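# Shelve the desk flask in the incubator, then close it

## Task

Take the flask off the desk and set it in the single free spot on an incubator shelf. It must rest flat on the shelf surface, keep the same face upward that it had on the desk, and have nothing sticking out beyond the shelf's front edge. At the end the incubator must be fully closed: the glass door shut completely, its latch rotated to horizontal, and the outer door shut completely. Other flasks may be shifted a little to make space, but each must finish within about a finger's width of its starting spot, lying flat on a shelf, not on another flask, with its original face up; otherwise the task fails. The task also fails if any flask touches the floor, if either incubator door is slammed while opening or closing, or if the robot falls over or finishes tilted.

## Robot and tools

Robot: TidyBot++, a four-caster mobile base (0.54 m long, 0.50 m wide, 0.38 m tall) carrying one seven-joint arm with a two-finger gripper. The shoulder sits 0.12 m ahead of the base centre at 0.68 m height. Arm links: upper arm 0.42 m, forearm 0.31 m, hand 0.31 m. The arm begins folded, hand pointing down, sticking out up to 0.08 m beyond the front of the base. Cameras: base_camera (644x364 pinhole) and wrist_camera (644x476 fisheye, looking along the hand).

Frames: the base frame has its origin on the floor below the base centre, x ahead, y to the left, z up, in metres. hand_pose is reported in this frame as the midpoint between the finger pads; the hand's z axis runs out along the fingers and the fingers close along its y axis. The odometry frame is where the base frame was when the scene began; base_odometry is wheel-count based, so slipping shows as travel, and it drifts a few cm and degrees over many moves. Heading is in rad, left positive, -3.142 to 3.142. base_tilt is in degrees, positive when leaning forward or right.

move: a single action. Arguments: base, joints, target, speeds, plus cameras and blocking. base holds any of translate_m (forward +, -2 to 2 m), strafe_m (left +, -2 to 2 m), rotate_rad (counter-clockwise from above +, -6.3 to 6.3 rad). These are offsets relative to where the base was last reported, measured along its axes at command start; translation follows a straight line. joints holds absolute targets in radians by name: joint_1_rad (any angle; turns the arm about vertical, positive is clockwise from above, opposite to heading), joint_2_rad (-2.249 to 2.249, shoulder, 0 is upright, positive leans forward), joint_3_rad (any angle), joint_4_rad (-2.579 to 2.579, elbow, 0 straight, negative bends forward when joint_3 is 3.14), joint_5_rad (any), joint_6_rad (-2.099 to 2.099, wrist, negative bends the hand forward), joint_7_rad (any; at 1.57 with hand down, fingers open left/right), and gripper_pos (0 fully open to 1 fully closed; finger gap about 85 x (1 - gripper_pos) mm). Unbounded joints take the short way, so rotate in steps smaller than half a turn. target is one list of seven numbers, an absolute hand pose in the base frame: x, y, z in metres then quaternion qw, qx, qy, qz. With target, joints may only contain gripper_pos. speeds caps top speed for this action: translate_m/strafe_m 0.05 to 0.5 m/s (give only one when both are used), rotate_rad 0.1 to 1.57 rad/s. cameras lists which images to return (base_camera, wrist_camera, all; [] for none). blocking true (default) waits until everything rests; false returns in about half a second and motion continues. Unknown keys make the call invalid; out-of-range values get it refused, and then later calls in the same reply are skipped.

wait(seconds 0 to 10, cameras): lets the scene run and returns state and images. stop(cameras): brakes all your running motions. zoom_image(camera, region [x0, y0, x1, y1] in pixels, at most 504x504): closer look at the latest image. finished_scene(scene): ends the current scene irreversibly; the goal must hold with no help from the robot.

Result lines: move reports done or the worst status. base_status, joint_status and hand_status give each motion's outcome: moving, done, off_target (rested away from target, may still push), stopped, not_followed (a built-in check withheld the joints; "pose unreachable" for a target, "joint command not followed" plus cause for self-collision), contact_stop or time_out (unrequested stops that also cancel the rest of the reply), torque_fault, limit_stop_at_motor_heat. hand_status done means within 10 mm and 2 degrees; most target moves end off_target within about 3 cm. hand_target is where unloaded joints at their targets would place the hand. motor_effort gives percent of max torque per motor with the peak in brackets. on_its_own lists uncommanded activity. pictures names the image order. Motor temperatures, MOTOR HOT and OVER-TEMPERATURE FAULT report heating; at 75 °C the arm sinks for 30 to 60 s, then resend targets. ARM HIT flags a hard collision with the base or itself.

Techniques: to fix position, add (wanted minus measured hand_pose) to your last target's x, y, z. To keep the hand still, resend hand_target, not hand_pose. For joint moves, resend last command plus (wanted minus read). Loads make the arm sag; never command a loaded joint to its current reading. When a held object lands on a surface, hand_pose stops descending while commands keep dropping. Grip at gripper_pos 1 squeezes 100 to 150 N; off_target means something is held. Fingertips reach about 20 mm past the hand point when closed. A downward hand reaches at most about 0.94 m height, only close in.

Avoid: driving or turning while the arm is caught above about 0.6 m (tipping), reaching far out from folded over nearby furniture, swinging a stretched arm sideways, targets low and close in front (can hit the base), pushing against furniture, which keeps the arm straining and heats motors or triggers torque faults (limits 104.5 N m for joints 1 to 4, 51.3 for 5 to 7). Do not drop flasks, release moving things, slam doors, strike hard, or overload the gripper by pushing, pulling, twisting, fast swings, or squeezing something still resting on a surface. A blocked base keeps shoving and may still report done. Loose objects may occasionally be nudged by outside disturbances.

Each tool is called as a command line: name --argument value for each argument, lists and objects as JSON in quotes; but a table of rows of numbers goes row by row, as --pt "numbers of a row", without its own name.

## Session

move

Scene clock: 0.00 s.
Motor temperatures (°C): [31 21 23 30 35 33 39]
base_odometry: x=+0.000 y=+0.000 heading=+0.000
base_tilt: forward=+0.0 right=-0.3
base_status: not commanded
joint_positions: joint_1_rad=-0.016 joint_2_rad=-0.363 joint_3_rad=+3.131 joint_4_rad=-2.532 joint_5_rad=-0.012 joint_6_rad=-0.839 joint_7_rad=+1.534 gripper_pos=+0.000
joint_status: not commanded
motor_effort: joint_1_rad=+1 joint_2_rad=-1 joint_3_rad=+0 joint_4_rad=+15 joint_5_rad=+0 joint_6_rad=+2 joint_7_rad=+0
hand_pose: x=+0.2705 y=+0.0078 z=+0.5895 quat_wxyz=(-0.005, +0.998, -0.009, +0.067) (m; base frame)
hand_target: x=+0.2707 y=+0.0078 z=+0.5896 quat_wxyz=(-0.005, +0.998, -0.009, +0.067) (m; base frame)
hand_status: not commanded
pictures: base_camera, wrist_camera

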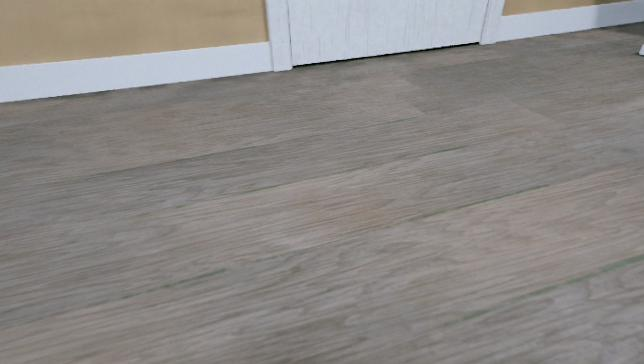

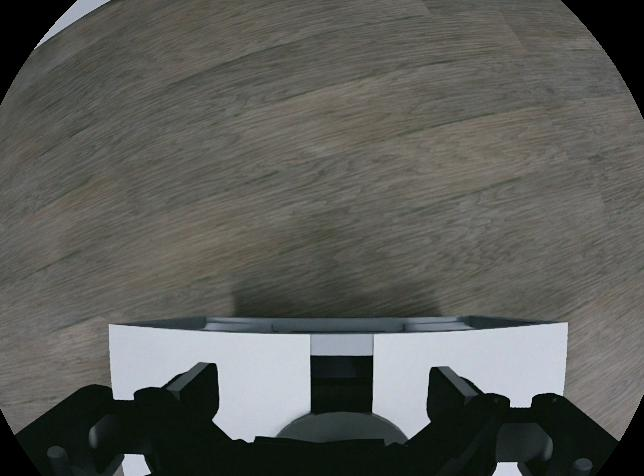

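move --joints '{"joint_1_rad": 0.0, "joint_2_rad": -0.5, "joint_3_rad": 3.1416, "joint_4_rad": -1.83, "joint_5_rad": 0.03, "joint_6_rad": -0.3, "joint_7_rad": 1.49}'

move --base '{"rotate_rad": -1.2}' --cameras '["wrist_camera"]'

move --base '{"rotate_rad": -1.2}' --cameras '["wrist_camera"]'

move --base '{"rotate_rad": -1.2}' --cameras '["wrist_camera"]'

move --base '{"rotate_rad": -1.2}' --cameras '["wrist_camera"]'

Scene clock: 11.87 s.
Motor temperatures (°C): [31 21 23 30 35 33 39]
move: done
base_odometry: x=+0.000 y=+0.000 heading=+0.000
base_tilt: forward=+0.0 right=-0.3
base_status: not commanded
joint_positions: joint_1_rad=-0.015 joint_2_rad=-0.486 joint_3_rad=+3.131 joint_4_rad=-1.846 joint_5_rad=-0.012 joint_6_rad=-0.348 joint_7_rad=+1.534 gripper_pos=+0.000
joint_status: all done
motor_effort: joint_1_rad=-1(2) joint_2_rad=-4(7) joint_3_rad=+0(1) joint_4_rad=+22(22) joint_5_rad=+0(1) joint_6_rad=+9(9) joint_7_rad=+0(2)
hand_pose: x=+0.5378 y=+0.0148 z=+1.0772 quat_wxyz=(-0.024, +0.754, -0.006, +0.657) (m; base frame)
hand_target: x=+0.5333 y=-0.0014 z=+1.1076 quat_wxyz=(-0.015, +0.727, -0.022, +0.686) (m; base frame)
hand_status: not commanded
pictures: base_camera, wrist_camera

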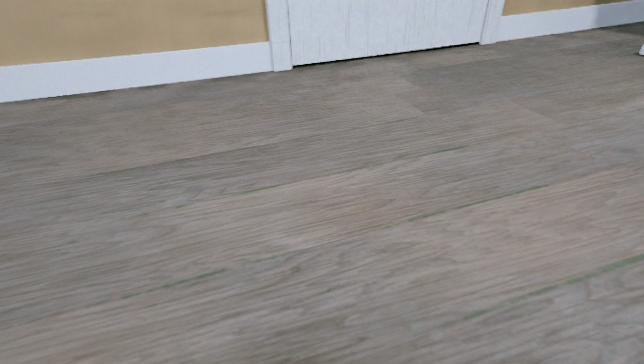

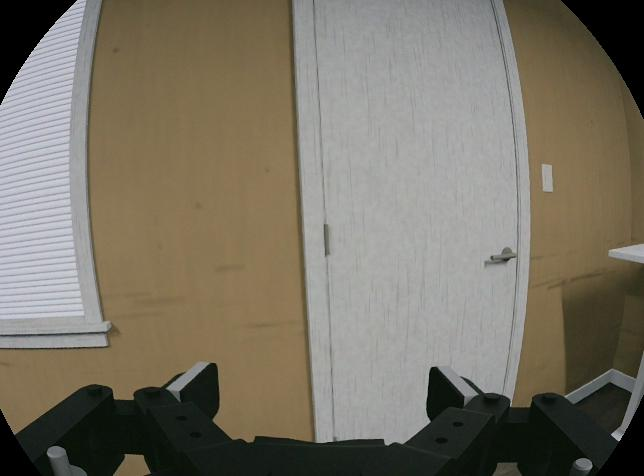

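Scene clock: 13.93 s.
Motor temperatures (°C): [31 21 23 30 35 33 39]
move: done
base_odometry: x=+0.000 y=+0.000 heading=-1.200
base_tilt: forward=+0.0 right=-0.3
base_status: done
joint_positions: joint_1_rad=-0.007 joint_2_rad=-0.486 joint_3_rad=+3.134 joint_4_rad=-1.846 joint_5_rad=-0.012 joint_6_rad=-0.344 joint_7_rad=+1.534 gripper_pos=+0.000
joint_status: not commanded
motor_effort: joint_1_rad=-1(2) joint_2_rad=-4(5) joint_3_rad=-1(2) joint_4_rad=+21(22) joint_5_rad=+0(1) joint_6_rad=+9(9) joint_7_rad=+1(1)
hand_pose: x=+0.5382 y=+0.0101 z=+1.0787 quat_wxyz=(-0.021, +0.752, -0.010, +0.659) (m; base frame)
hand_target: x=+0.5333 y=-0.0014 z=+1.1076 quat_wxyz=(-0.015, +0.727, -0.022, +0.686) (m; base frame)
hand_status: not commanded
pictures: wrist_camera

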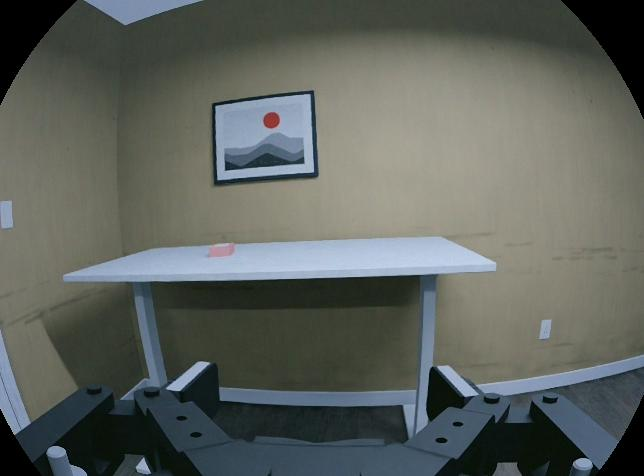

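Scene clock: 15.97 s.
Motor temperatures (°C): [31 21 23 30 35 33 39]
move: done
base_odometry: x=+0.000 y=+0.000 heading=-2.399
base_tilt: forward=-0.1 right=-0.3
base_status: done
joint_positions: joint_1_rad=-0.005 joint_2_rad=-0.486 joint_3_rad=+3.136 joint_4_rad=-1.846 joint_5_rad=-0.012 joint_6_rad=-0.343 joint_7_rad=+1.534 gripper_pos=+0.000
joint_status: not commanded
motor_effort: joint_1_rad=-1(2) joint_2_rad=-4(5) joint_3_rad=+0(2) joint_4_rad=+22(22) joint_5_rad=+0(1) joint_6_rad=+9(9) joint_7_rad=+0(1)
hand_pose: x=+0.5383 y=+0.0079 z=+1.0788 quat_wxyz=(-0.020, +0.752, -0.012, +0.659) (m; base frame)
hand_target: x=+0.5333 y=-0.0014 z=+1.1076 quat_wxyz=(-0.015, +0.727, -0.022, +0.686) (m; base frame)
hand_status: not commanded
pictures: wrist_camera

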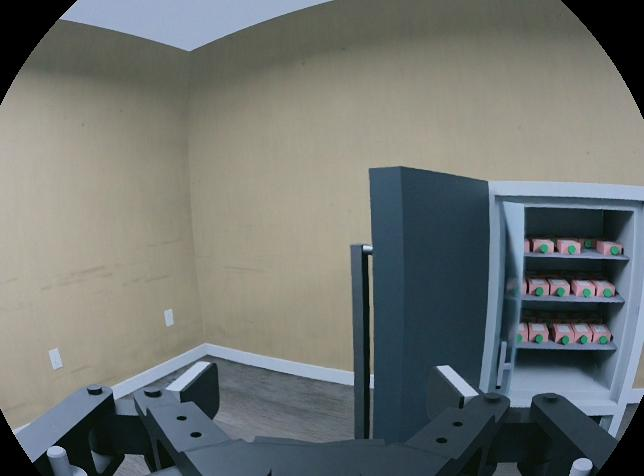

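Scene clock: 18.00 s.
Motor temperatures (°C): [31 21 23 30 35 33 39]
move: done
base_odometry: x=+0.000 y=+0.000 heading=+2.684
base_tilt: forward=+0.0 right=-0.3
base_status: done
joint_positions: joint_1_rad=-0.004 joint_2_rad=-0.486 joint_3_rad=+3.137 joint_4_rad=-1.846 joint_5_rad=-0.012 joint_6_rad=-0.343 joint_7_rad=+1.534 gripper_pos=+0.000
joint_status: not commanded
motor_effort: joint_1_rad=+0(2) joint_2_rad=-4(6) joint_3_rad=+0(2) joint_4_rad=+22(22) joint_5_rad=+0(1) joint_6_rad=+9(9) joint_7_rad=+0(1)
hand_pose: x=+0.5383 y=+0.0066 z=+1.0789 quat_wxyz=(-0.019, +0.752, -0.013, +0.659) (m; base frame)
hand_target: x=+0.5333 y=-0.0014 z=+1.1076 quat_wxyz=(-0.015, +0.727, -0.022, +0.686) (m; base frame)
hand_status: not commanded
pictures: wrist_camera

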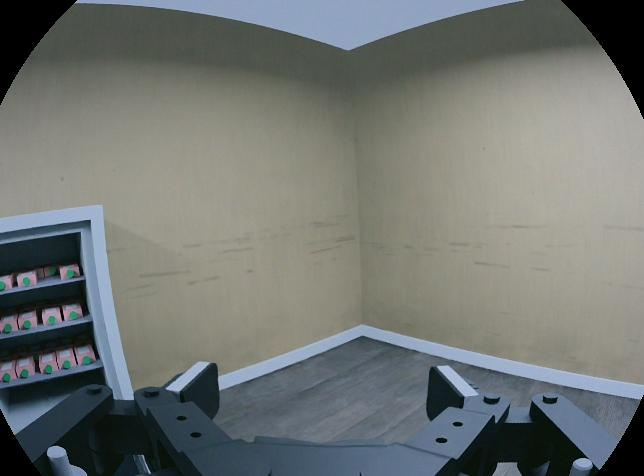

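Scene clock: 20.03 s.
Motor temperatures (°C): [31 21 23 30 35 33 39]
move: done
base_odometry: x=+0.000 y=+0.000 heading=+1.484
base_tilt: forward=+0.0 right=-0.3
base_status: done
joint_positions: joint_1_rad=-0.003 joint_2_rad=-0.486 joint_3_rad=+3.138 joint_4_rad=-1.846 joint_5_rad=-0.012 joint_6_rad=-0.343 joint_7_rad=+1.534 gripper_pos=+0.000
joint_status: not commanded
motor_effort: joint_1_rad=-1(2) joint_2_rad=-4(5) joint_3_rad=+0(3) joint_4_rad=+21(22) joint_5_rad=+0(1) joint_6_rad=+9(9) joint_7_rad=+1(1)
hand_pose: x=+0.5383 y=+0.0057 z=+1.0789 quat_wxyz=(-0.019, +0.752, -0.014, +0.659) (m; base frame)
hand_target: x=+0.5333 y=-0.0014 z=+1.1076 quat_wxyz=(-0.015, +0.727, -0.022, +0.686) (m; base frame)
hand_status: not commanded
pictures: wrist_camera

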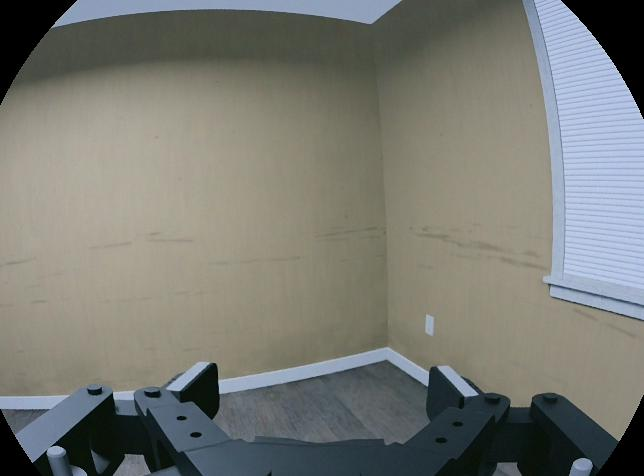

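move --base '{"rotate_rad": 1.72}' --cameras '["wrist_camera", "base_camera"]'

zoom_image --camera "wrist_camera" --region '[150, 100, 520, 400]'

Scene clock: 31.73 s.
Motor temperatures (°C): [31 21 23 30 35 33 39]
move: done
base_odometry: x=+0.000 y=+0.000 heading=-3.079
base_tilt: forward=+0.0 right=-0.3
base_status: done
joint_positions: joint_1_rad=-0.002 joint_2_rad=-0.486 joint_3_rad=+3.139 joint_4_rad=-1.846 joint_5_rad=-0.012 joint_6_rad=-0.343 joint_7_rad=+1.534 gripper_pos=+0.000
joint_status: not commanded
motor_effort: joint_1_rad=+0(2) joint_2_rad=-4(6) joint_3_rad=+0(2) joint_4_rad=+21(23) joint_5_rad=+1(1) joint_6_rad=+9(9) joint_7_rad=+0(1)
hand_pose: x=+0.5383 y=+0.0048 z=+1.0790 quat_wxyz=(-0.018, +0.752, -0.015, +0.659) (m; base frame)
hand_target: x=+0.5333 y=-0.0014 z=+1.1076 quat_wxyz=(-0.015, +0.727, -0.022, +0.686) (m; base frame)
hand_status: not commanded
pictures: base_camera, wrist_camera

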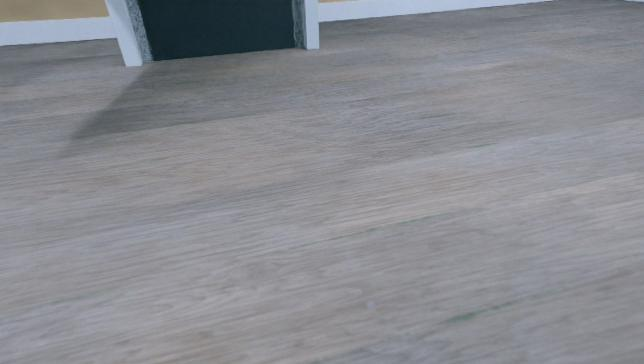

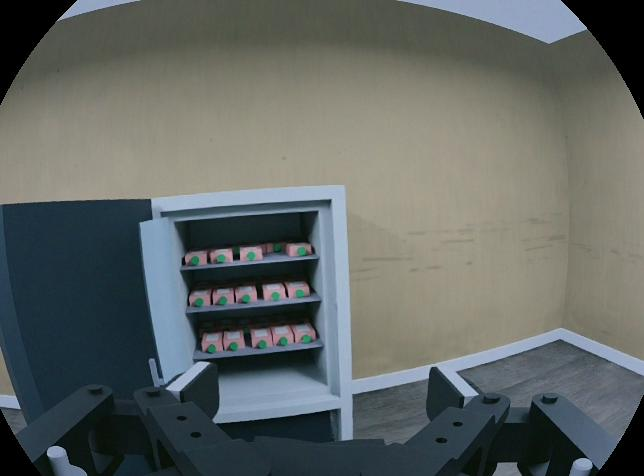

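Scaled by 1.362.

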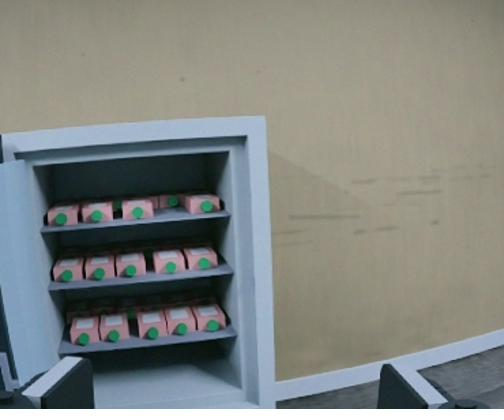

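move --base '{"rotate_rad": 1.75}' --joints '{"joint_6_rad": -0.2}'

Scene clock: 62.73 s.
Motor temperatures (°C): [31 21 23 30 35 33 39]
move: done
base_odometry: x=+0.000 y=+0.000 heading=-1.329
base_tilt: forward=+0.0 right=-0.3
base_status: done
joint_positions: joint_1_rad=-0.002 joint_2_rad=-0.487 joint_3_rad=+3.139 joint_4_rad=-1.839 joint_5_rad=-0.012 joint_6_rad=-0.228 joint_7_rad=+1.534 gripper_pos=+0.000
joint_status: all done
motor_effort: joint_1_rad=+0(2) joint_2_rad=-4(6) joint_3_rad=+0(2) joint_4_rad=+22(24) joint_5_rad=+0(1) joint_6_rad=+9(11) joint_7_rad=+1(1)
hand_pose: x=+0.5401 y=+0.0044 z=+1.1193 quat_wxyz=(-0.019, +0.710, -0.015, +0.704) (m; base frame)
hand_target: x=+0.5336 y=-0.0005 z=+1.1387 quat_wxyz=(-0.016, +0.692, -0.020, +0.721) (m; base frame)
hand_status: not commanded
pictures: base_camera, wrist_camera

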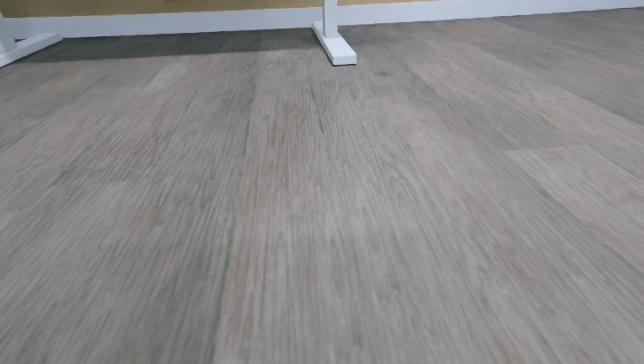

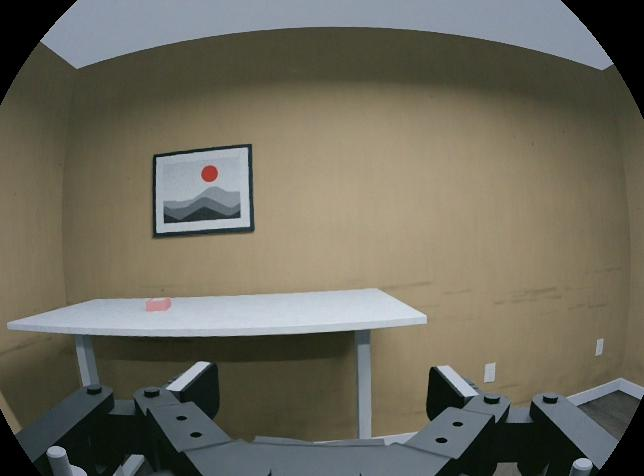

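move --base '{"rotate_rad": 0.35}'

Scene clock: 86.33 s.
Motor temperatures (°C): [31 21 23 30 35 33 39]
move: done
base_odometry: x=+0.000 y=+0.000 heading=-0.980
base_tilt: forward=+0.1 right=-0.3
base_status: done
joint_positions: joint_1_rad=-0.002 joint_2_rad=-0.487 joint_3_rad=+3.139 joint_4_rad=-1.839 joint_5_rad=-0.012 joint_6_rad=-0.228 joint_7_rad=+1.534 gripper_pos=+0.000
joint_status: not commanded
motor_effort: joint_1_rad=+0(2) joint_2_rad=-4(4) joint_3_rad=-1(2) joint_4_rad=+22(22) joint_5_rad=+0(1) joint_6_rad=+9(9) joint_7_rad=+1(1)
hand_pose: x=+0.5401 y=+0.0044 z=+1.1193 quat_wxyz=(-0.019, +0.710, -0.015, +0.704) (m; base frame)
hand_target: x=+0.5336 y=-0.0005 z=+1.1387 quat_wxyz=(-0.016, +0.692, -0.020, +0.721) (m; base frame)
hand_status: not commanded
pictures: base_camera, wrist_camera

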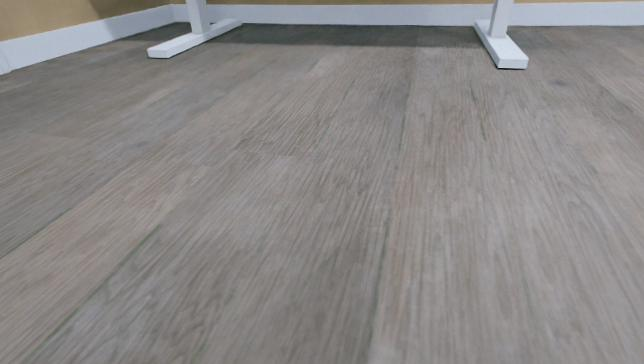

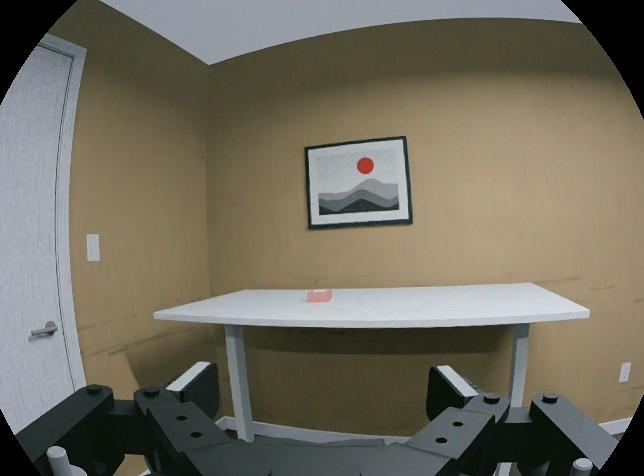

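zoom_image --camera "wrist_camera" --region '[260, 260, 380, 330]'

move --base '{"translate_m": 1.0}' --speeds '{"translate_m": 0.4}'

zoom_image --camera "wrist_camera" --region '[220, 260, 420, 380]'

Scaled by 4.200.

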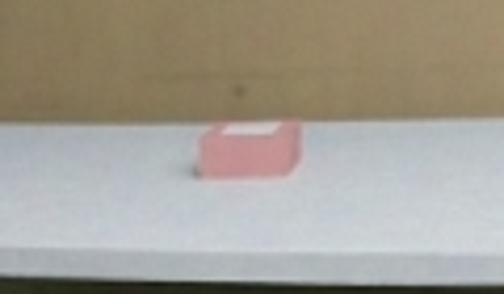

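Scene clock: 97.70 s.
Motor temperatures (°C): [31 21 23 30 35 33 39]
move: done
base_odometry: x=+0.557 y=-0.830 heading=-0.979
base_tilt: forward=+0.0 right=-0.3
base_status: done
joint_positions: joint_1_rad=-0.002 joint_2_rad=-0.495 joint_3_rad=+3.139 joint_4_rad=-1.839 joint_5_rad=-0.012 joint_6_rad=-0.228 joint_7_rad=+1.534 gripper_pos=+0.000
joint_status: not commanded
motor_effort: joint_1_rad=+1(1) joint_2_rad=-4(7) joint_3_rad=-1(1) joint_4_rad=+22(23) joint_5_rad=+0(1) joint_6_rad=+9(9) joint_7_rad=+0(1)
hand_pose: x=+0.5366 y=+0.0044 z=+1.1226 quat_wxyz=(-0.019, +0.707, -0.014, +0.707) (m; base frame)
hand_target: x=+0.5336 y=-0.0005 z=+1.1387 quat_wxyz=(-0.016, +0.692, -0.020, +0.721) (m; base frame)
hand_status: not commanded
pictures: base_camera, wrist_camera

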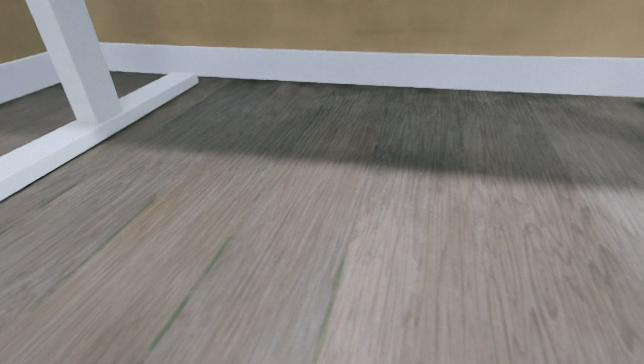

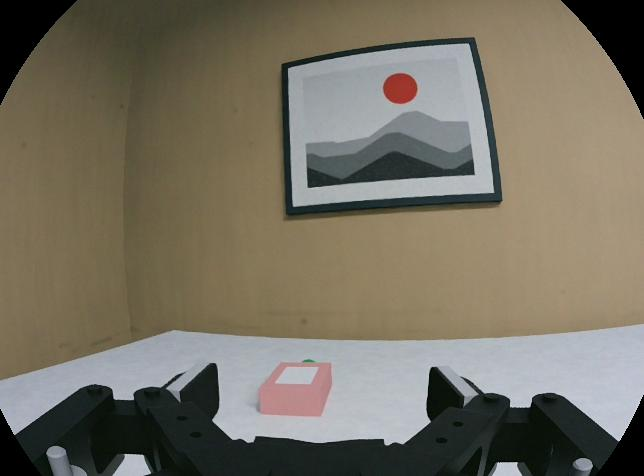

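Scaled by 2.520.

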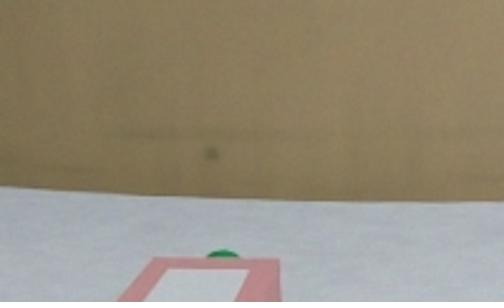

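move --base '{"strafe_m": 0.03, "rotate_rad": -0.05}' --joints '{"joint_2_rad": 0.34, "joint_4_rad": -0.68, "joint_6_rad": -1.0}'

Scene clock: 163.10 s.
Motor temperatures (°C): [31 21 23 30 35 33 39]
move: done
base_odometry: x=+0.582 y=-0.814 heading=-1.029
base_tilt: forward=+0.1 right=-0.3
base_status: done
joint_positions: joint_1_rad=-0.002 joint_2_rad=+0.336 joint_3_rad=+3.139 joint_4_rad=-0.701 joint_5_rad=-0.012 joint_6_rad=-0.944 joint_7_rad=+1.534 gripper_pos=+0.000
joint_status: all done
motor_effort: joint_1_rad=+0(1) joint_2_rad=-32(33) joint_3_rad=-1(2) joint_4_rad=+19(23) joint_5_rad=+0(1) joint_6_rad=+8(10) joint_7_rad=+0(1)
hand_pose: x=+0.8140 y=+0.0069 z=+1.1148 quat_wxyz=(-0.018, +0.836, -0.014, +0.548) (m; base frame)
hand_target: x=+0.8075 y=-0.0065 z=+1.1079 quat_wxyz=(-0.006, +0.846, -0.034, +0.532) (m; base frame)
hand_status: not commanded
pictures: base_camera, wrist_camera

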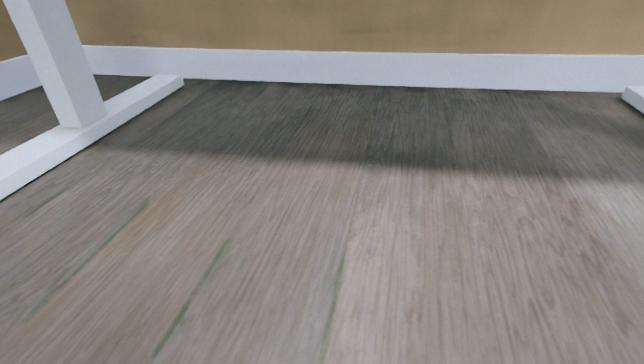

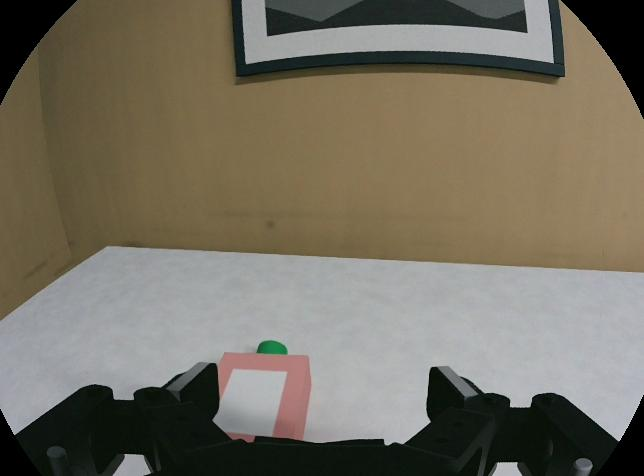

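move --base '{"strafe_m": 0.068, "rotate_rad": -0.03}' --joints '{"joint_2_rad": 0.225, "joint_4_rad": -1.08, "joint_6_rad": -0.82}'

Scene clock: 190.40 s.
Motor temperatures (°C): [31 21 23 30 35 33 39]
move: done
base_odometry: x=+0.641 y=-0.779 heading=-1.060
base_tilt: forward=+0.1 right=-0.3
base_status: done
joint_positions: joint_1_rad=-0.004 joint_2_rad=+0.249 joint_3_rad=+3.141 joint_4_rad=-1.069 joint_5_rad=-0.012 joint_6_rad=-0.865 joint_7_rad=+1.534 gripper_pos=+0.000
joint_status: all done
motor_effort: joint_1_rad=+0(5) joint_2_rad=-30(33) joint_3_rad=-1(4) joint_4_rad=+21(22) joint_5_rad=+0(1) joint_6_rad=+7(9) joint_7_rad=+1(1)
hand_pose: x=+0.7818 y=+0.0075 z=+0.9893 quat_wxyz=(-0.016, +0.887, -0.016, +0.461) (m; base frame)
hand_target: x=+0.7809 y=-0.0055 z=+1.0108 quat_wxyz=(-0.005, +0.873, -0.032, +0.487) (m; base frame)
hand_status: not commanded
pictures: base_camera, wrist_camera

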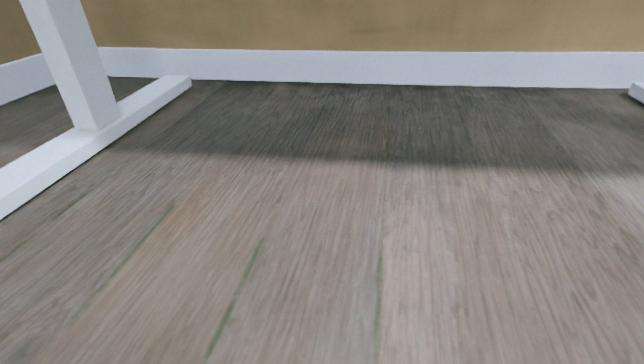

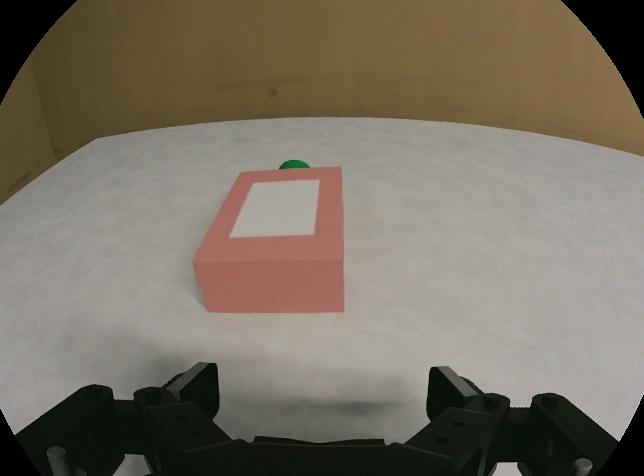

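move --base '{"strafe_m": 0.026}' --joints '{"joint_2_rad": 0.17, "joint_4_rad": -1.25, "joint_6_rad": -0.58}'

Scene clock: 217.67 s.
Motor temperatures (°C): [31 21 23 30 35 33 39]
move: done
base_odometry: x=+0.664 y=-0.766 heading=-1.060
base_tilt: forward=+0.0 right=-0.4
base_status: done
joint_positions: joint_1_rad=-0.005 joint_2_rad=+0.195 joint_3_rad=+3.140 joint_4_rad=-1.238 joint_5_rad=-0.012 joint_6_rad=-0.626 joint_7_rad=+1.534 gripper_pos=+0.000
joint_status: all done
motor_effort: joint_1_rad=+0(3) joint_2_rad=-29(30) joint_3_rad=-2(4) joint_4_rad=+22(23) joint_5_rad=+0(1) joint_6_rad=+8(9) joint_7_rad=+1(1)
hand_pose: x=+0.7867 y=+0.0079 z=+0.9916 quat_wxyz=(-0.017, +0.857, -0.015, +0.515) (m; base frame)
hand_target: x=+0.7840 y=-0.0038 z=+1.0143 quat_wxyz=(-0.008, +0.841, -0.028, +0.540) (m; base frame)
hand_status: not commanded
pictures: base_camera, wrist_camera

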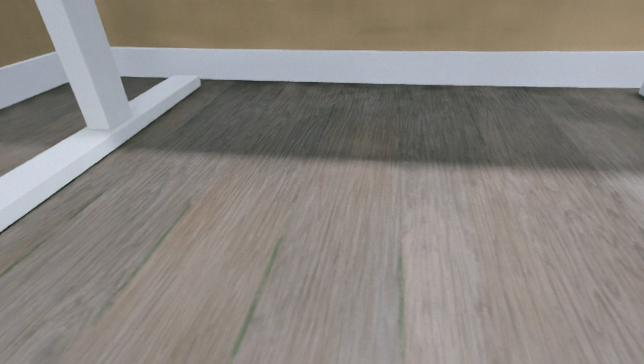

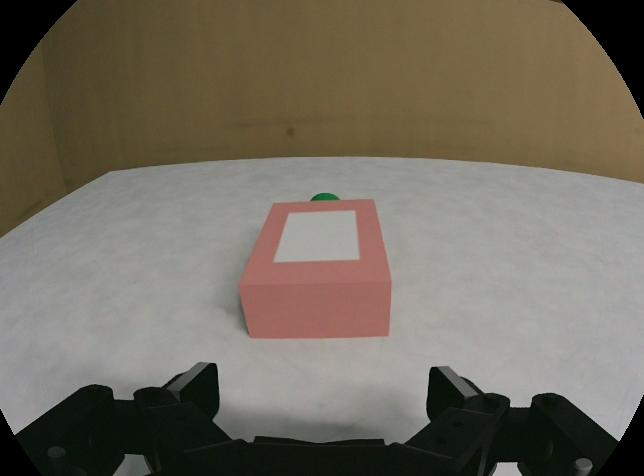

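move --base '{"strafe_m": 0.045, "rotate_rad": -0.05}' --cameras '["wrist_camera"]'

Scene clock: 228.47 s.
Motor temperatures (°C): [31 22 23 30 35 33 39]
move: done
base_odometry: x=+0.703 y=-0.744 heading=-1.111
base_tilt: forward=+0.1 right=-0.3
base_status: done
joint_positions: joint_1_rad=-0.004 joint_2_rad=+0.194 joint_3_rad=+3.141 joint_4_rad=-1.238 joint_5_rad=-0.012 joint_6_rad=-0.624 joint_7_rad=+1.534 gripper_pos=+0.000
joint_status: not commanded
motor_effort: joint_1_rad=+0(4) joint_2_rad=-28(29) joint_3_rad=-1(4) joint_4_rad=+21(22) joint_5_rad=+0(1) joint_6_rad=+8(8) joint_7_rad=+1(1)
hand_pose: x=+0.7866 y=+0.0067 z=+0.9930 quat_wxyz=(-0.016, +0.856, -0.016, +0.516) (m; base frame)
hand_target: x=+0.7840 y=-0.0038 z=+1.0143 quat_wxyz=(-0.008, +0.841, -0.028, +0.540) (m; base frame)
hand_status: not commanded
pictures: wrist_camera

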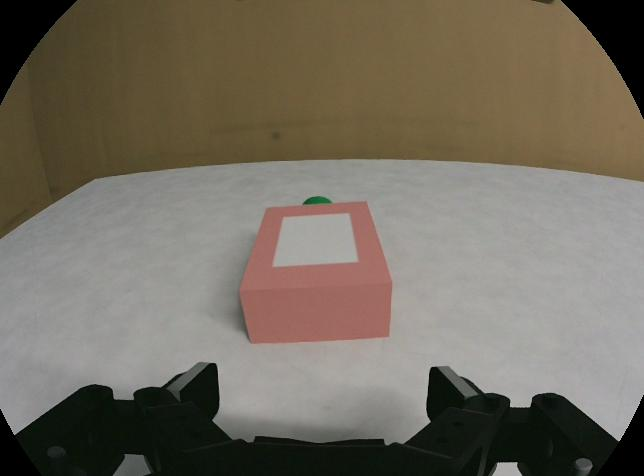

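move --joints '{"joint_1_rad": -0.01}' --cameras '["wrist_camera"]'

Scene clock: 238.03 s.
Motor temperatures (°C): [31 22 23 30 35 33 39]
move: done
base_odometry: x=+0.703 y=-0.744 heading=-1.111
base_tilt: forward=+0.1 right=-0.3
base_status: not commanded
joint_positions: joint_1_rad=-0.006 joint_2_rad=+0.194 joint_3_rad=+3.141 joint_4_rad=-1.238 joint_5_rad=-0.012 joint_6_rad=-0.624 joint_7_rad=+1.534 gripper_pos=+0.000
joint_status: all done
motor_effort: joint_1_rad=-1(2) joint_2_rad=-28(29) joint_3_rad=+0(2) joint_4_rad=+22(22) joint_5_rad=+0(1) joint_6_rad=+8(8) joint_7_rad=+0(1)
hand_pose: x=+0.7866 y=+0.0080 z=+0.9931 quat_wxyz=(-0.017, +0.856, -0.015, +0.516) (m; base frame)
hand_target: x=+0.7840 y=+0.0029 z=+1.0143 quat_wxyz=(-0.011, +0.841, -0.024, +0.540) (m; base frame)
hand_status: not commanded
pictures: wrist_camera

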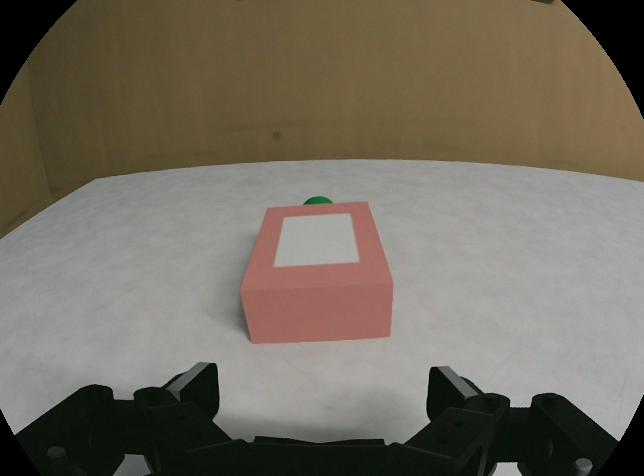

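move --joints '{"joint_2_rad": 0.305, "joint_4_rad": -1.06, "joint_6_rad": -0.63}' --cameras '["wrist_camera"]'

Scene clock: 245.97 s.
Motor temperatures (°C): [31 22 23 30 35 33 39]
move: done
base_odometry: x=+0.703 y=-0.744 heading=-1.111
base_tilt: forward=+0.0 right=-0.3
base_status: not commanded
joint_positions: joint_1_rad=-0.006 joint_2_rad=+0.302 joint_3_rad=+3.141 joint_4_rad=-1.079 joint_5_rad=-0.012 joint_6_rad=-0.624 joint_7_rad=+1.534 gripper_pos=+0.000
joint_status: all done
motor_effort: joint_1_rad=-1(1) joint_2_rad=-32(34) joint_3_rad=-1(2) joint_4_rad=+22(23) joint_5_rad=+0(1) joint_6_rad=+8(9) joint_7_rad=+1(1)
hand_pose: x=+0.8352 y=+0.0083 z=+1.0124 quat_wxyz=(-0.017, +0.842, -0.015, +0.538) (m; base frame)
hand_target: x=+0.8368 y=+0.0030 z=+1.0193 quat_wxyz=(-0.011, +0.840, -0.024, +0.542) (m; base frame)
hand_status: not commanded
pictures: wrist_camera

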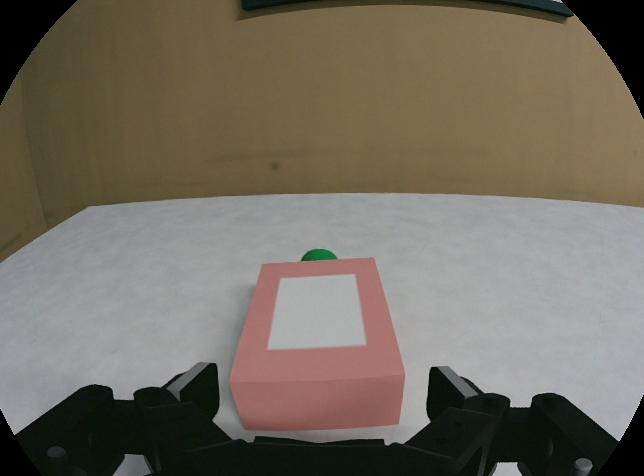

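move --joints '{"joint_1_rad": -0.015}' --cameras '["wrist_camera"]'

Scene clock: 252.63 s.
Motor temperatures (°C): [31 22 23 30 35 33 39]
move: done
base_odometry: x=+0.703 y=-0.744 heading=-1.111
base_tilt: forward=+0.1 right=-0.3
base_status: not commanded
joint_positions: joint_1_rad=-0.007 joint_2_rad=+0.302 joint_3_rad=+3.141 joint_4_rad=-1.078 joint_5_rad=-0.012 joint_6_rad=-0.624 joint_7_rad=+1.534 gripper_pos=+0.000
joint_status: all done
motor_effort: joint_1_rad=+0(1) joint_2_rad=-32(33) joint_3_rad=-2(2) joint_4_rad=+21(22) joint_5_rad=+0(0) joint_6_rad=+8(8) joint_7_rad=+0(1)
hand_pose: x=+0.8352 y=+0.0089 z=+1.0125 quat_wxyz=(-0.018, +0.842, -0.015, +0.538) (m; base frame)
hand_target: x=+0.8367 y=+0.0066 z=+1.0193 quat_wxyz=(-0.012, +0.840, -0.022, +0.542) (m; base frame)
hand_status: not commanded
pictures: wrist_camera

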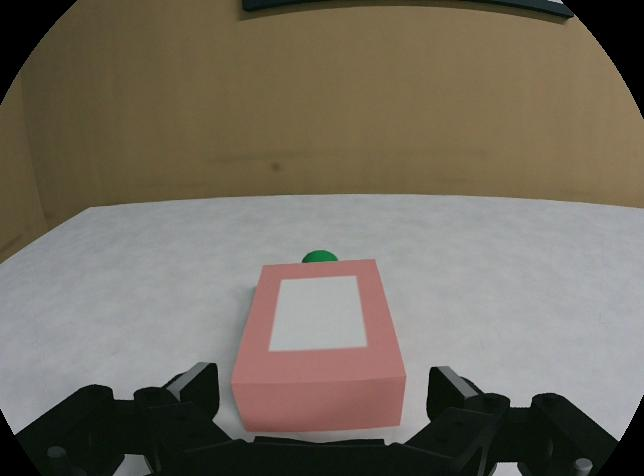

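move --joints '{"joint_1_rad": -0.022, "joint_2_rad": 0.515, "joint_4_rad": -0.64, "joint_6_rad": -0.86}' --cameras '["wrist_camera"]'

Scene clock: 263.30 s.
Motor temperatures (°C): [31 22 23 30 35 33 39]
move: done
base_odometry: x=+0.703 y=-0.744 heading=-1.111
base_tilt: forward=+0.0 right=-0.3
base_status: not commanded
joint_positions: joint_1_rad=-0.007 joint_2_rad=+0.511 joint_3_rad=+3.141 joint_4_rad=-0.661 joint_5_rad=-0.012 joint_6_rad=-0.804 joint_7_rad=+1.534 gripper_pos=+0.000
joint_status: all done
motor_effort: joint_1_rad=+0(2) joint_2_rad=-39(40) joint_3_rad=-1(2) joint_4_rad=+20(22) joint_5_rad=+0(1) joint_6_rad=+8(9) joint_7_rad=+1(1)
hand_pose: x=+0.9006 y=+0.0102 z=+1.0480 quat_wxyz=(-0.018, +0.835, -0.013, +0.550) (m; base frame)
hand_target: x=+0.8948 y=+0.0113 z=+1.0413 quat_wxyz=(-0.013, +0.845, -0.023, +0.534) (m; base frame)
hand_status: not commanded
pictures: wrist_camera

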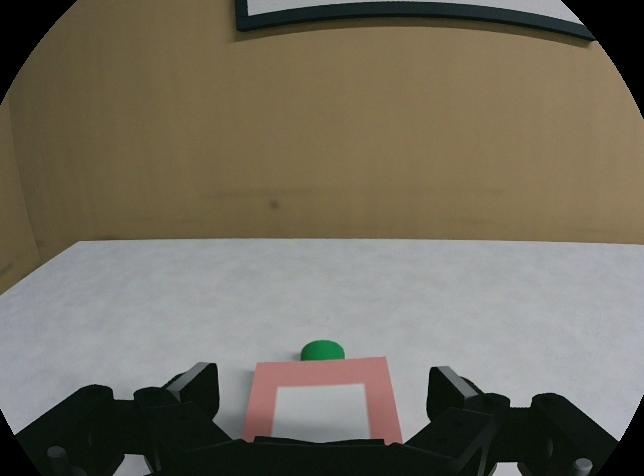

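move --joints '{"joint_2_rad": 0.49, "joint_4_rad": -0.74, "joint_6_rad": -0.85}' --cameras '["wrist_camera"]'

Scene clock: 272.60 s.
Motor temperatures (°C): [31 22 23 30 35 33 39]
move: done
base_odometry: x=+0.703 y=-0.744 heading=-1.111
base_tilt: forward=+0.0 right=-0.3
base_status: not commanded
joint_positions: joint_1_rad=-0.008 joint_2_rad=+0.506 joint_3_rad=+3.141 joint_4_rad=-0.735 joint_5_rad=-0.012 joint_6_rad=-0.806 joint_7_rad=+1.534 gripper_pos=+0.000
joint_status: all done
motor_effort: joint_1_rad=+0(1) joint_2_rad=-39(41) joint_3_rad=-1(2) joint_4_rad=+21(22) joint_5_rad=+0(1) joint_6_rad=+8(9) joint_7_rad=+0(1)
hand_pose: x=+0.8971 y=+0.0102 z=+1.0085 quat_wxyz=(-0.018, +0.854, -0.014, +0.520) (m; base frame)
hand_target: x=+0.8850 y=+0.0112 z=+1.0065 quat_wxyz=(-0.011, +0.862, -0.023, +0.506) (m; base frame)
hand_status: not commanded
pictures: wrist_camera

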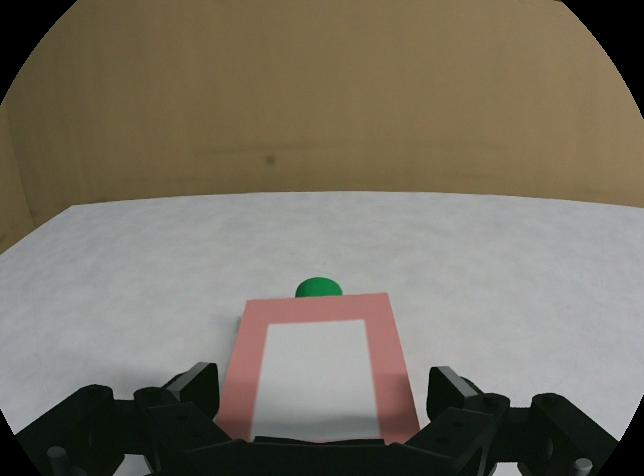

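move --joints '{"joint_1_rad": -0.03, "joint_2_rad": 0.475, "joint_4_rad": -0.80, "joint_6_rad": -0.81}' --cameras '["wrist_camera"]'

Scene clock: 279.80 s.
Motor temperatures (°C): [31 22 23 30 35 33 39]
move: done
base_odometry: x=+0.703 y=-0.744 heading=-1.111
base_tilt: forward=+0.0 right=-0.4
base_status: not commanded
joint_positions: joint_1_rad=-0.014 joint_2_rad=+0.486 joint_3_rad=+3.141 joint_4_rad=-0.778 joint_5_rad=-0.012 joint_6_rad=-0.800 joint_7_rad=+1.534 gripper_pos=+0.000
joint_status: all done
motor_effort: joint_1_rad=+0(2) joint_2_rad=-36(39) joint_3_rad=-2(2) joint_4_rad=+18(20) joint_5_rad=+0(1) joint_6_rad=+7(8) joint_7_rad=+1(1)
hand_pose: x=+0.8891 y=+0.0151 z=+1.0017 quat_wxyz=(-0.019, +0.858, -0.011, +0.513) (m; base frame)
hand_target: x=+0.8830 y=+0.0175 z=+0.9946 quat_wxyz=(-0.013, +0.863, -0.018, +0.504) (m; base frame)
hand_status: not commanded
pictures: wrist_camera

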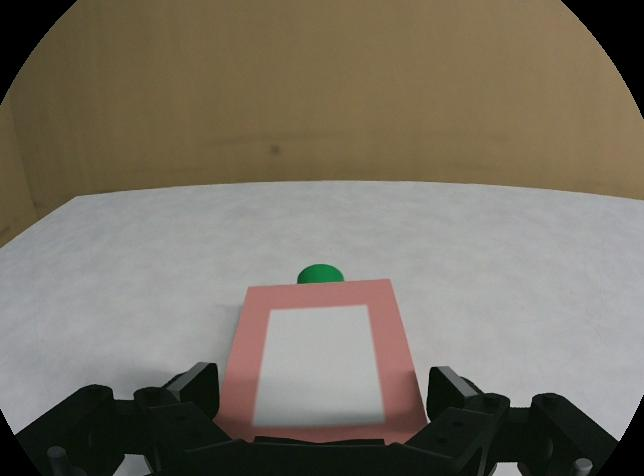

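move --joints '{"joint_2_rad": 0.465, "joint_4_rad": -0.845, "joint_6_rad": -0.81}' --cameras '["wrist_camera"]'

Scene clock: 286.20 s.
Motor temperatures (°C): [31 22 23 30 35 33 39]
move: done
base_odometry: x=+0.703 y=-0.744 heading=-1.111
base_tilt: forward=+0.1 right=-0.3
base_status: not commanded
joint_positions: joint_1_rad=-0.014 joint_2_rad=+0.461 joint_3_rad=+3.141 joint_4_rad=-0.812 joint_5_rad=-0.012 joint_6_rad=-0.800 joint_7_rad=+1.534 gripper_pos=+0.000
joint_status: all done
motor_effort: joint_1_rad=+0(1) joint_2_rad=-33(35) joint_3_rad=-2(2) joint_4_rad=+17(19) joint_5_rad=+1(1) joint_6_rad=+5(7) joint_7_rad=+1(1)
hand_pose: x=+0.8795 y=+0.0150 z=+1.0011 quat_wxyz=(-0.019, +0.860, -0.011, +0.509) (m; base frame)
hand_target: x=+0.8767 y=+0.0173 z=+0.9765 quat_wxyz=(-0.013, +0.872, -0.018, +0.489) (m; base frame)
hand_status: not commanded
pictures: wrist_camera

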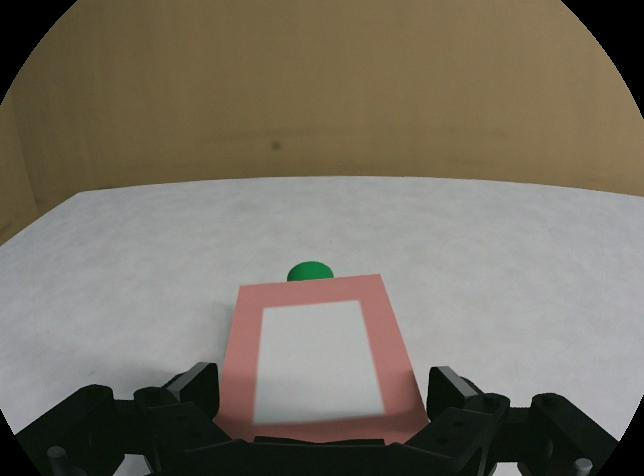

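move --joints '{"joint_2_rad": 0.475, "joint_4_rad": -0.70, "joint_6_rad": -0.86}' --cameras '[]'

move --base '{"rotate_rad": 0.06, "strafe_m": -0.05}' --cameras '["wrist_camera"]'

Scene clock: 300.87 s.
Motor temperatures (°C): [31 22 23 30 35 32 39]
move: done
base_odometry: x=+0.703 y=-0.744 heading=-1.111
base_tilt: forward=+0.1 right=-0.3
base_status: not commanded
joint_positions: joint_1_rad=-0.016 joint_2_rad=+0.480 joint_3_rad=+3.141 joint_4_rad=-0.716 joint_5_rad=-0.012 joint_6_rad=-0.819 joint_7_rad=+1.534 gripper_pos=+0.000
joint_status: all done
motor_effort: joint_1_rad=-1(1) joint_2_rad=-38(40) joint_3_rad=-1(2) joint_4_rad=+21(22) joint_5_rad=+0(1) joint_6_rad=+8(9) joint_7_rad=+1(1)
hand_pose: x=+0.8867 y=+0.0167 z=+1.0364 quat_wxyz=(-0.020, +0.845, -0.010, +0.534) (m; base frame)
hand_target: x=+0.8796 y=+0.0171 z=+1.0379 quat_wxyz=(-0.014, +0.850, -0.019, +0.525) (m; base frame)
hand_status: not commanded
pictures: none
No camera images: "cameras" was empty.

Scene clock: 301.83 s.
Motor temperatures (°C): [31 22 23 30 35 32 39]
move: done
base_odometry: x=+0.658 y=-0.766 heading=-1.050
base_tilt: forward=+0.1 right=-0.3
base_status: done
joint_positions: joint_1_rad=-0.025 joint_2_rad=+0.480 joint_3_rad=+3.141 joint_4_rad=-0.716 joint_5_rad=-0.012 joint_6_rad=-0.819 joint_7_rad=+1.534 gripper_pos=+0.000
joint_status: not commanded
motor_effort: joint_1_rad=+0(4) joint_2_rad=-38(38) joint_3_rad=-1(4) joint_4_rad=+21(21) joint_5_rad=+0(1) joint_6_rad=+8(9) joint_7_rad=+0(1)
hand_pose: x=+0.8865 y=+0.0237 z=+1.0364 quat_wxyz=(-0.023, +0.845, -0.006, +0.534) (m; base frame)
hand_target: x=+0.8796 y=+0.0171 z=+1.0379 quat_wxyz=(-0.014, +0.850, -0.019, +0.525) (m; base frame)
hand_status: not commanded
pictures: wrist_camera

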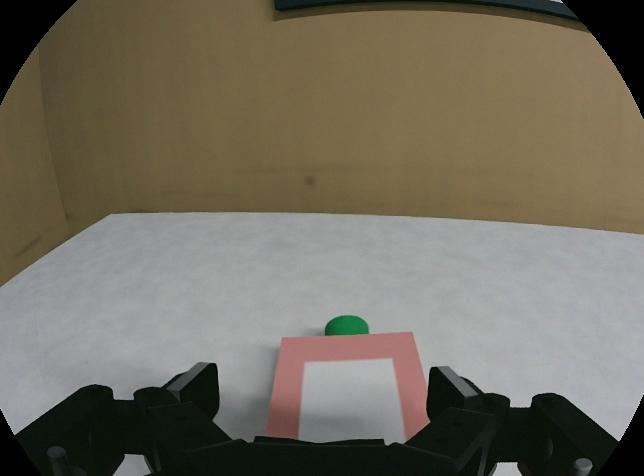

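move --joints '{"joint_1_rad": 0.0, "joint_7_rad": 1.535}' --cameras '["wrist_camera"]'

Scene clock: 317.20 s.
Motor temperatures (°C): [31 22 23 30 35 32 39]
move: done
base_odometry: x=+0.658 y=-0.766 heading=-1.050
base_tilt: forward=+0.1 right=-0.3
base_status: not commanded
joint_positions: joint_1_rad=-0.006 joint_2_rad=+0.480 joint_3_rad=+3.141 joint_4_rad=-0.716 joint_5_rad=-0.012 joint_6_rad=-0.819 joint_7_rad=+1.534 gripper_pos=+0.000
joint_status: all done
motor_effort: joint_1_rad=+0(2) joint_2_rad=-38(38) joint_3_rad=-2(3) joint_4_rad=+21(21) joint_5_rad=+0(1) joint_6_rad=+8(8) joint_7_rad=+1(1)
hand_pose: x=+0.8868 y=+0.0091 z=+1.0364 quat_wxyz=(-0.018, +0.845, -0.014, +0.534) (m; base frame)
hand_target: x=+0.8798 y=-0.0057 z=+1.0379 quat_wxyz=(+0.005, +0.851, -0.013, +0.526) (m; base frame)
hand_status: not commanded
pictures: wrist_camera

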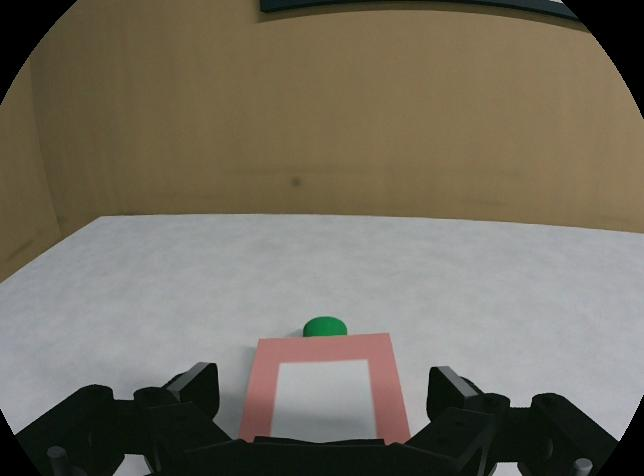

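move --joints '{"joint_7_rad": 1.61}' --cameras '["wrist_camera"]'

Scene clock: 322.10 s.
Motor temperatures (°C): [31 22 23 30 35 32 39]
move: done
base_odometry: x=+0.658 y=-0.766 heading=-1.050
base_tilt: forward=+0.1 right=-0.3
base_status: not commanded
joint_positions: joint_1_rad=-0.006 joint_2_rad=+0.480 joint_3_rad=+3.141 joint_4_rad=-0.716 joint_5_rad=-0.012 joint_6_rad=-0.819 joint_7_rad=+1.585 gripper_pos=+0.000
joint_status: all done
motor_effort: joint_1_rad=+0(1) joint_2_rad=-38(38) joint_3_rad=-1(2) joint_4_rad=+20(21) joint_5_rad=+0(0) joint_6_rad=+8(8) joint_7_rad=+0(1)
hand_pose: x=+0.8868 y=+0.0091 z=+1.0364 quat_wxyz=(-0.004, +0.845, +0.007, +0.534) (m; base frame)
hand_target: x=+0.8798 y=-0.0057 z=+1.0379 quat_wxyz=(+0.025, +0.850, +0.019, +0.525) (m; base frame)
hand_status: not commanded
pictures: wrist_camera

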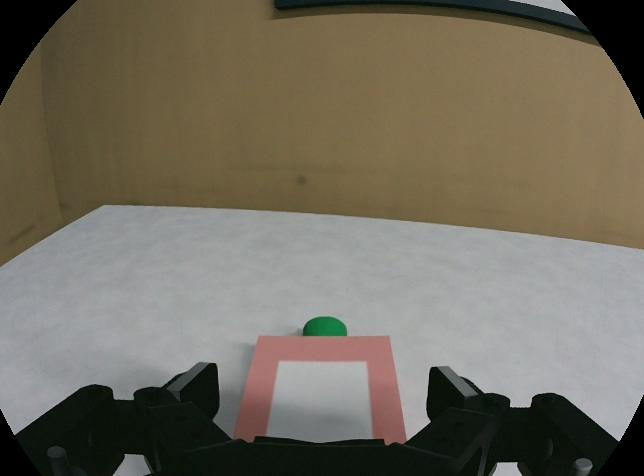

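move --joints '{"joint_2_rad": 0.468, "joint_4_rad": -0.765, "joint_6_rad": -0.82}' --cameras '["wrist_camera"]'

Scene clock: 332.20 s.
Motor temperatures (°C): [31 23 23 30 35 32 39]
move: done
base_odometry: x=+0.658 y=-0.766 heading=-1.050
base_tilt: forward=+0.1 right=-0.3
base_status: not commanded
joint_positions: joint_1_rad=-0.006 joint_2_rad=+0.480 joint_3_rad=+3.141 joint_4_rad=-0.761 joint_5_rad=-0.012 joint_6_rad=-0.819 joint_7_rad=+1.585 gripper_pos=+0.000
joint_status: all done
motor_effort: joint_1_rad=+0(1) joint_2_rad=-38(40) joint_3_rad=-1(2) joint_4_rad=+20(22) joint_5_rad=+0(1) joint_6_rad=+8(9) joint_7_rad=+0(1)
hand_pose: x=+0.8854 y=+0.0091 z=+1.0107 quat_wxyz=(-0.004, +0.857, +0.007, +0.515) (m; base frame)
hand_target: x=+0.8812 y=-0.0055 z=+1.0172 quat_wxyz=(+0.025, +0.855, +0.020, +0.517) (m; base frame)
hand_status: not commanded
pictures: wrist_camera

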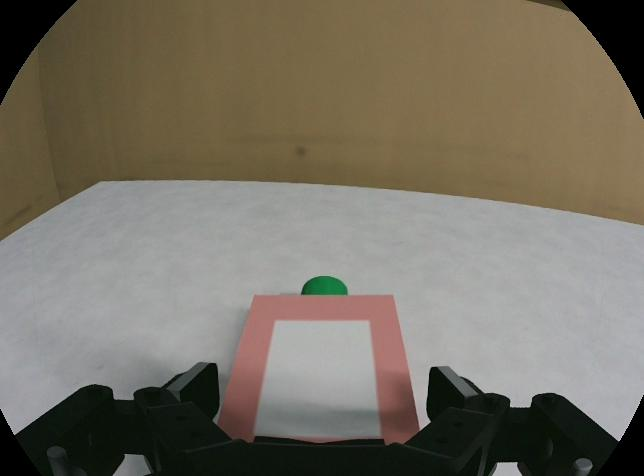

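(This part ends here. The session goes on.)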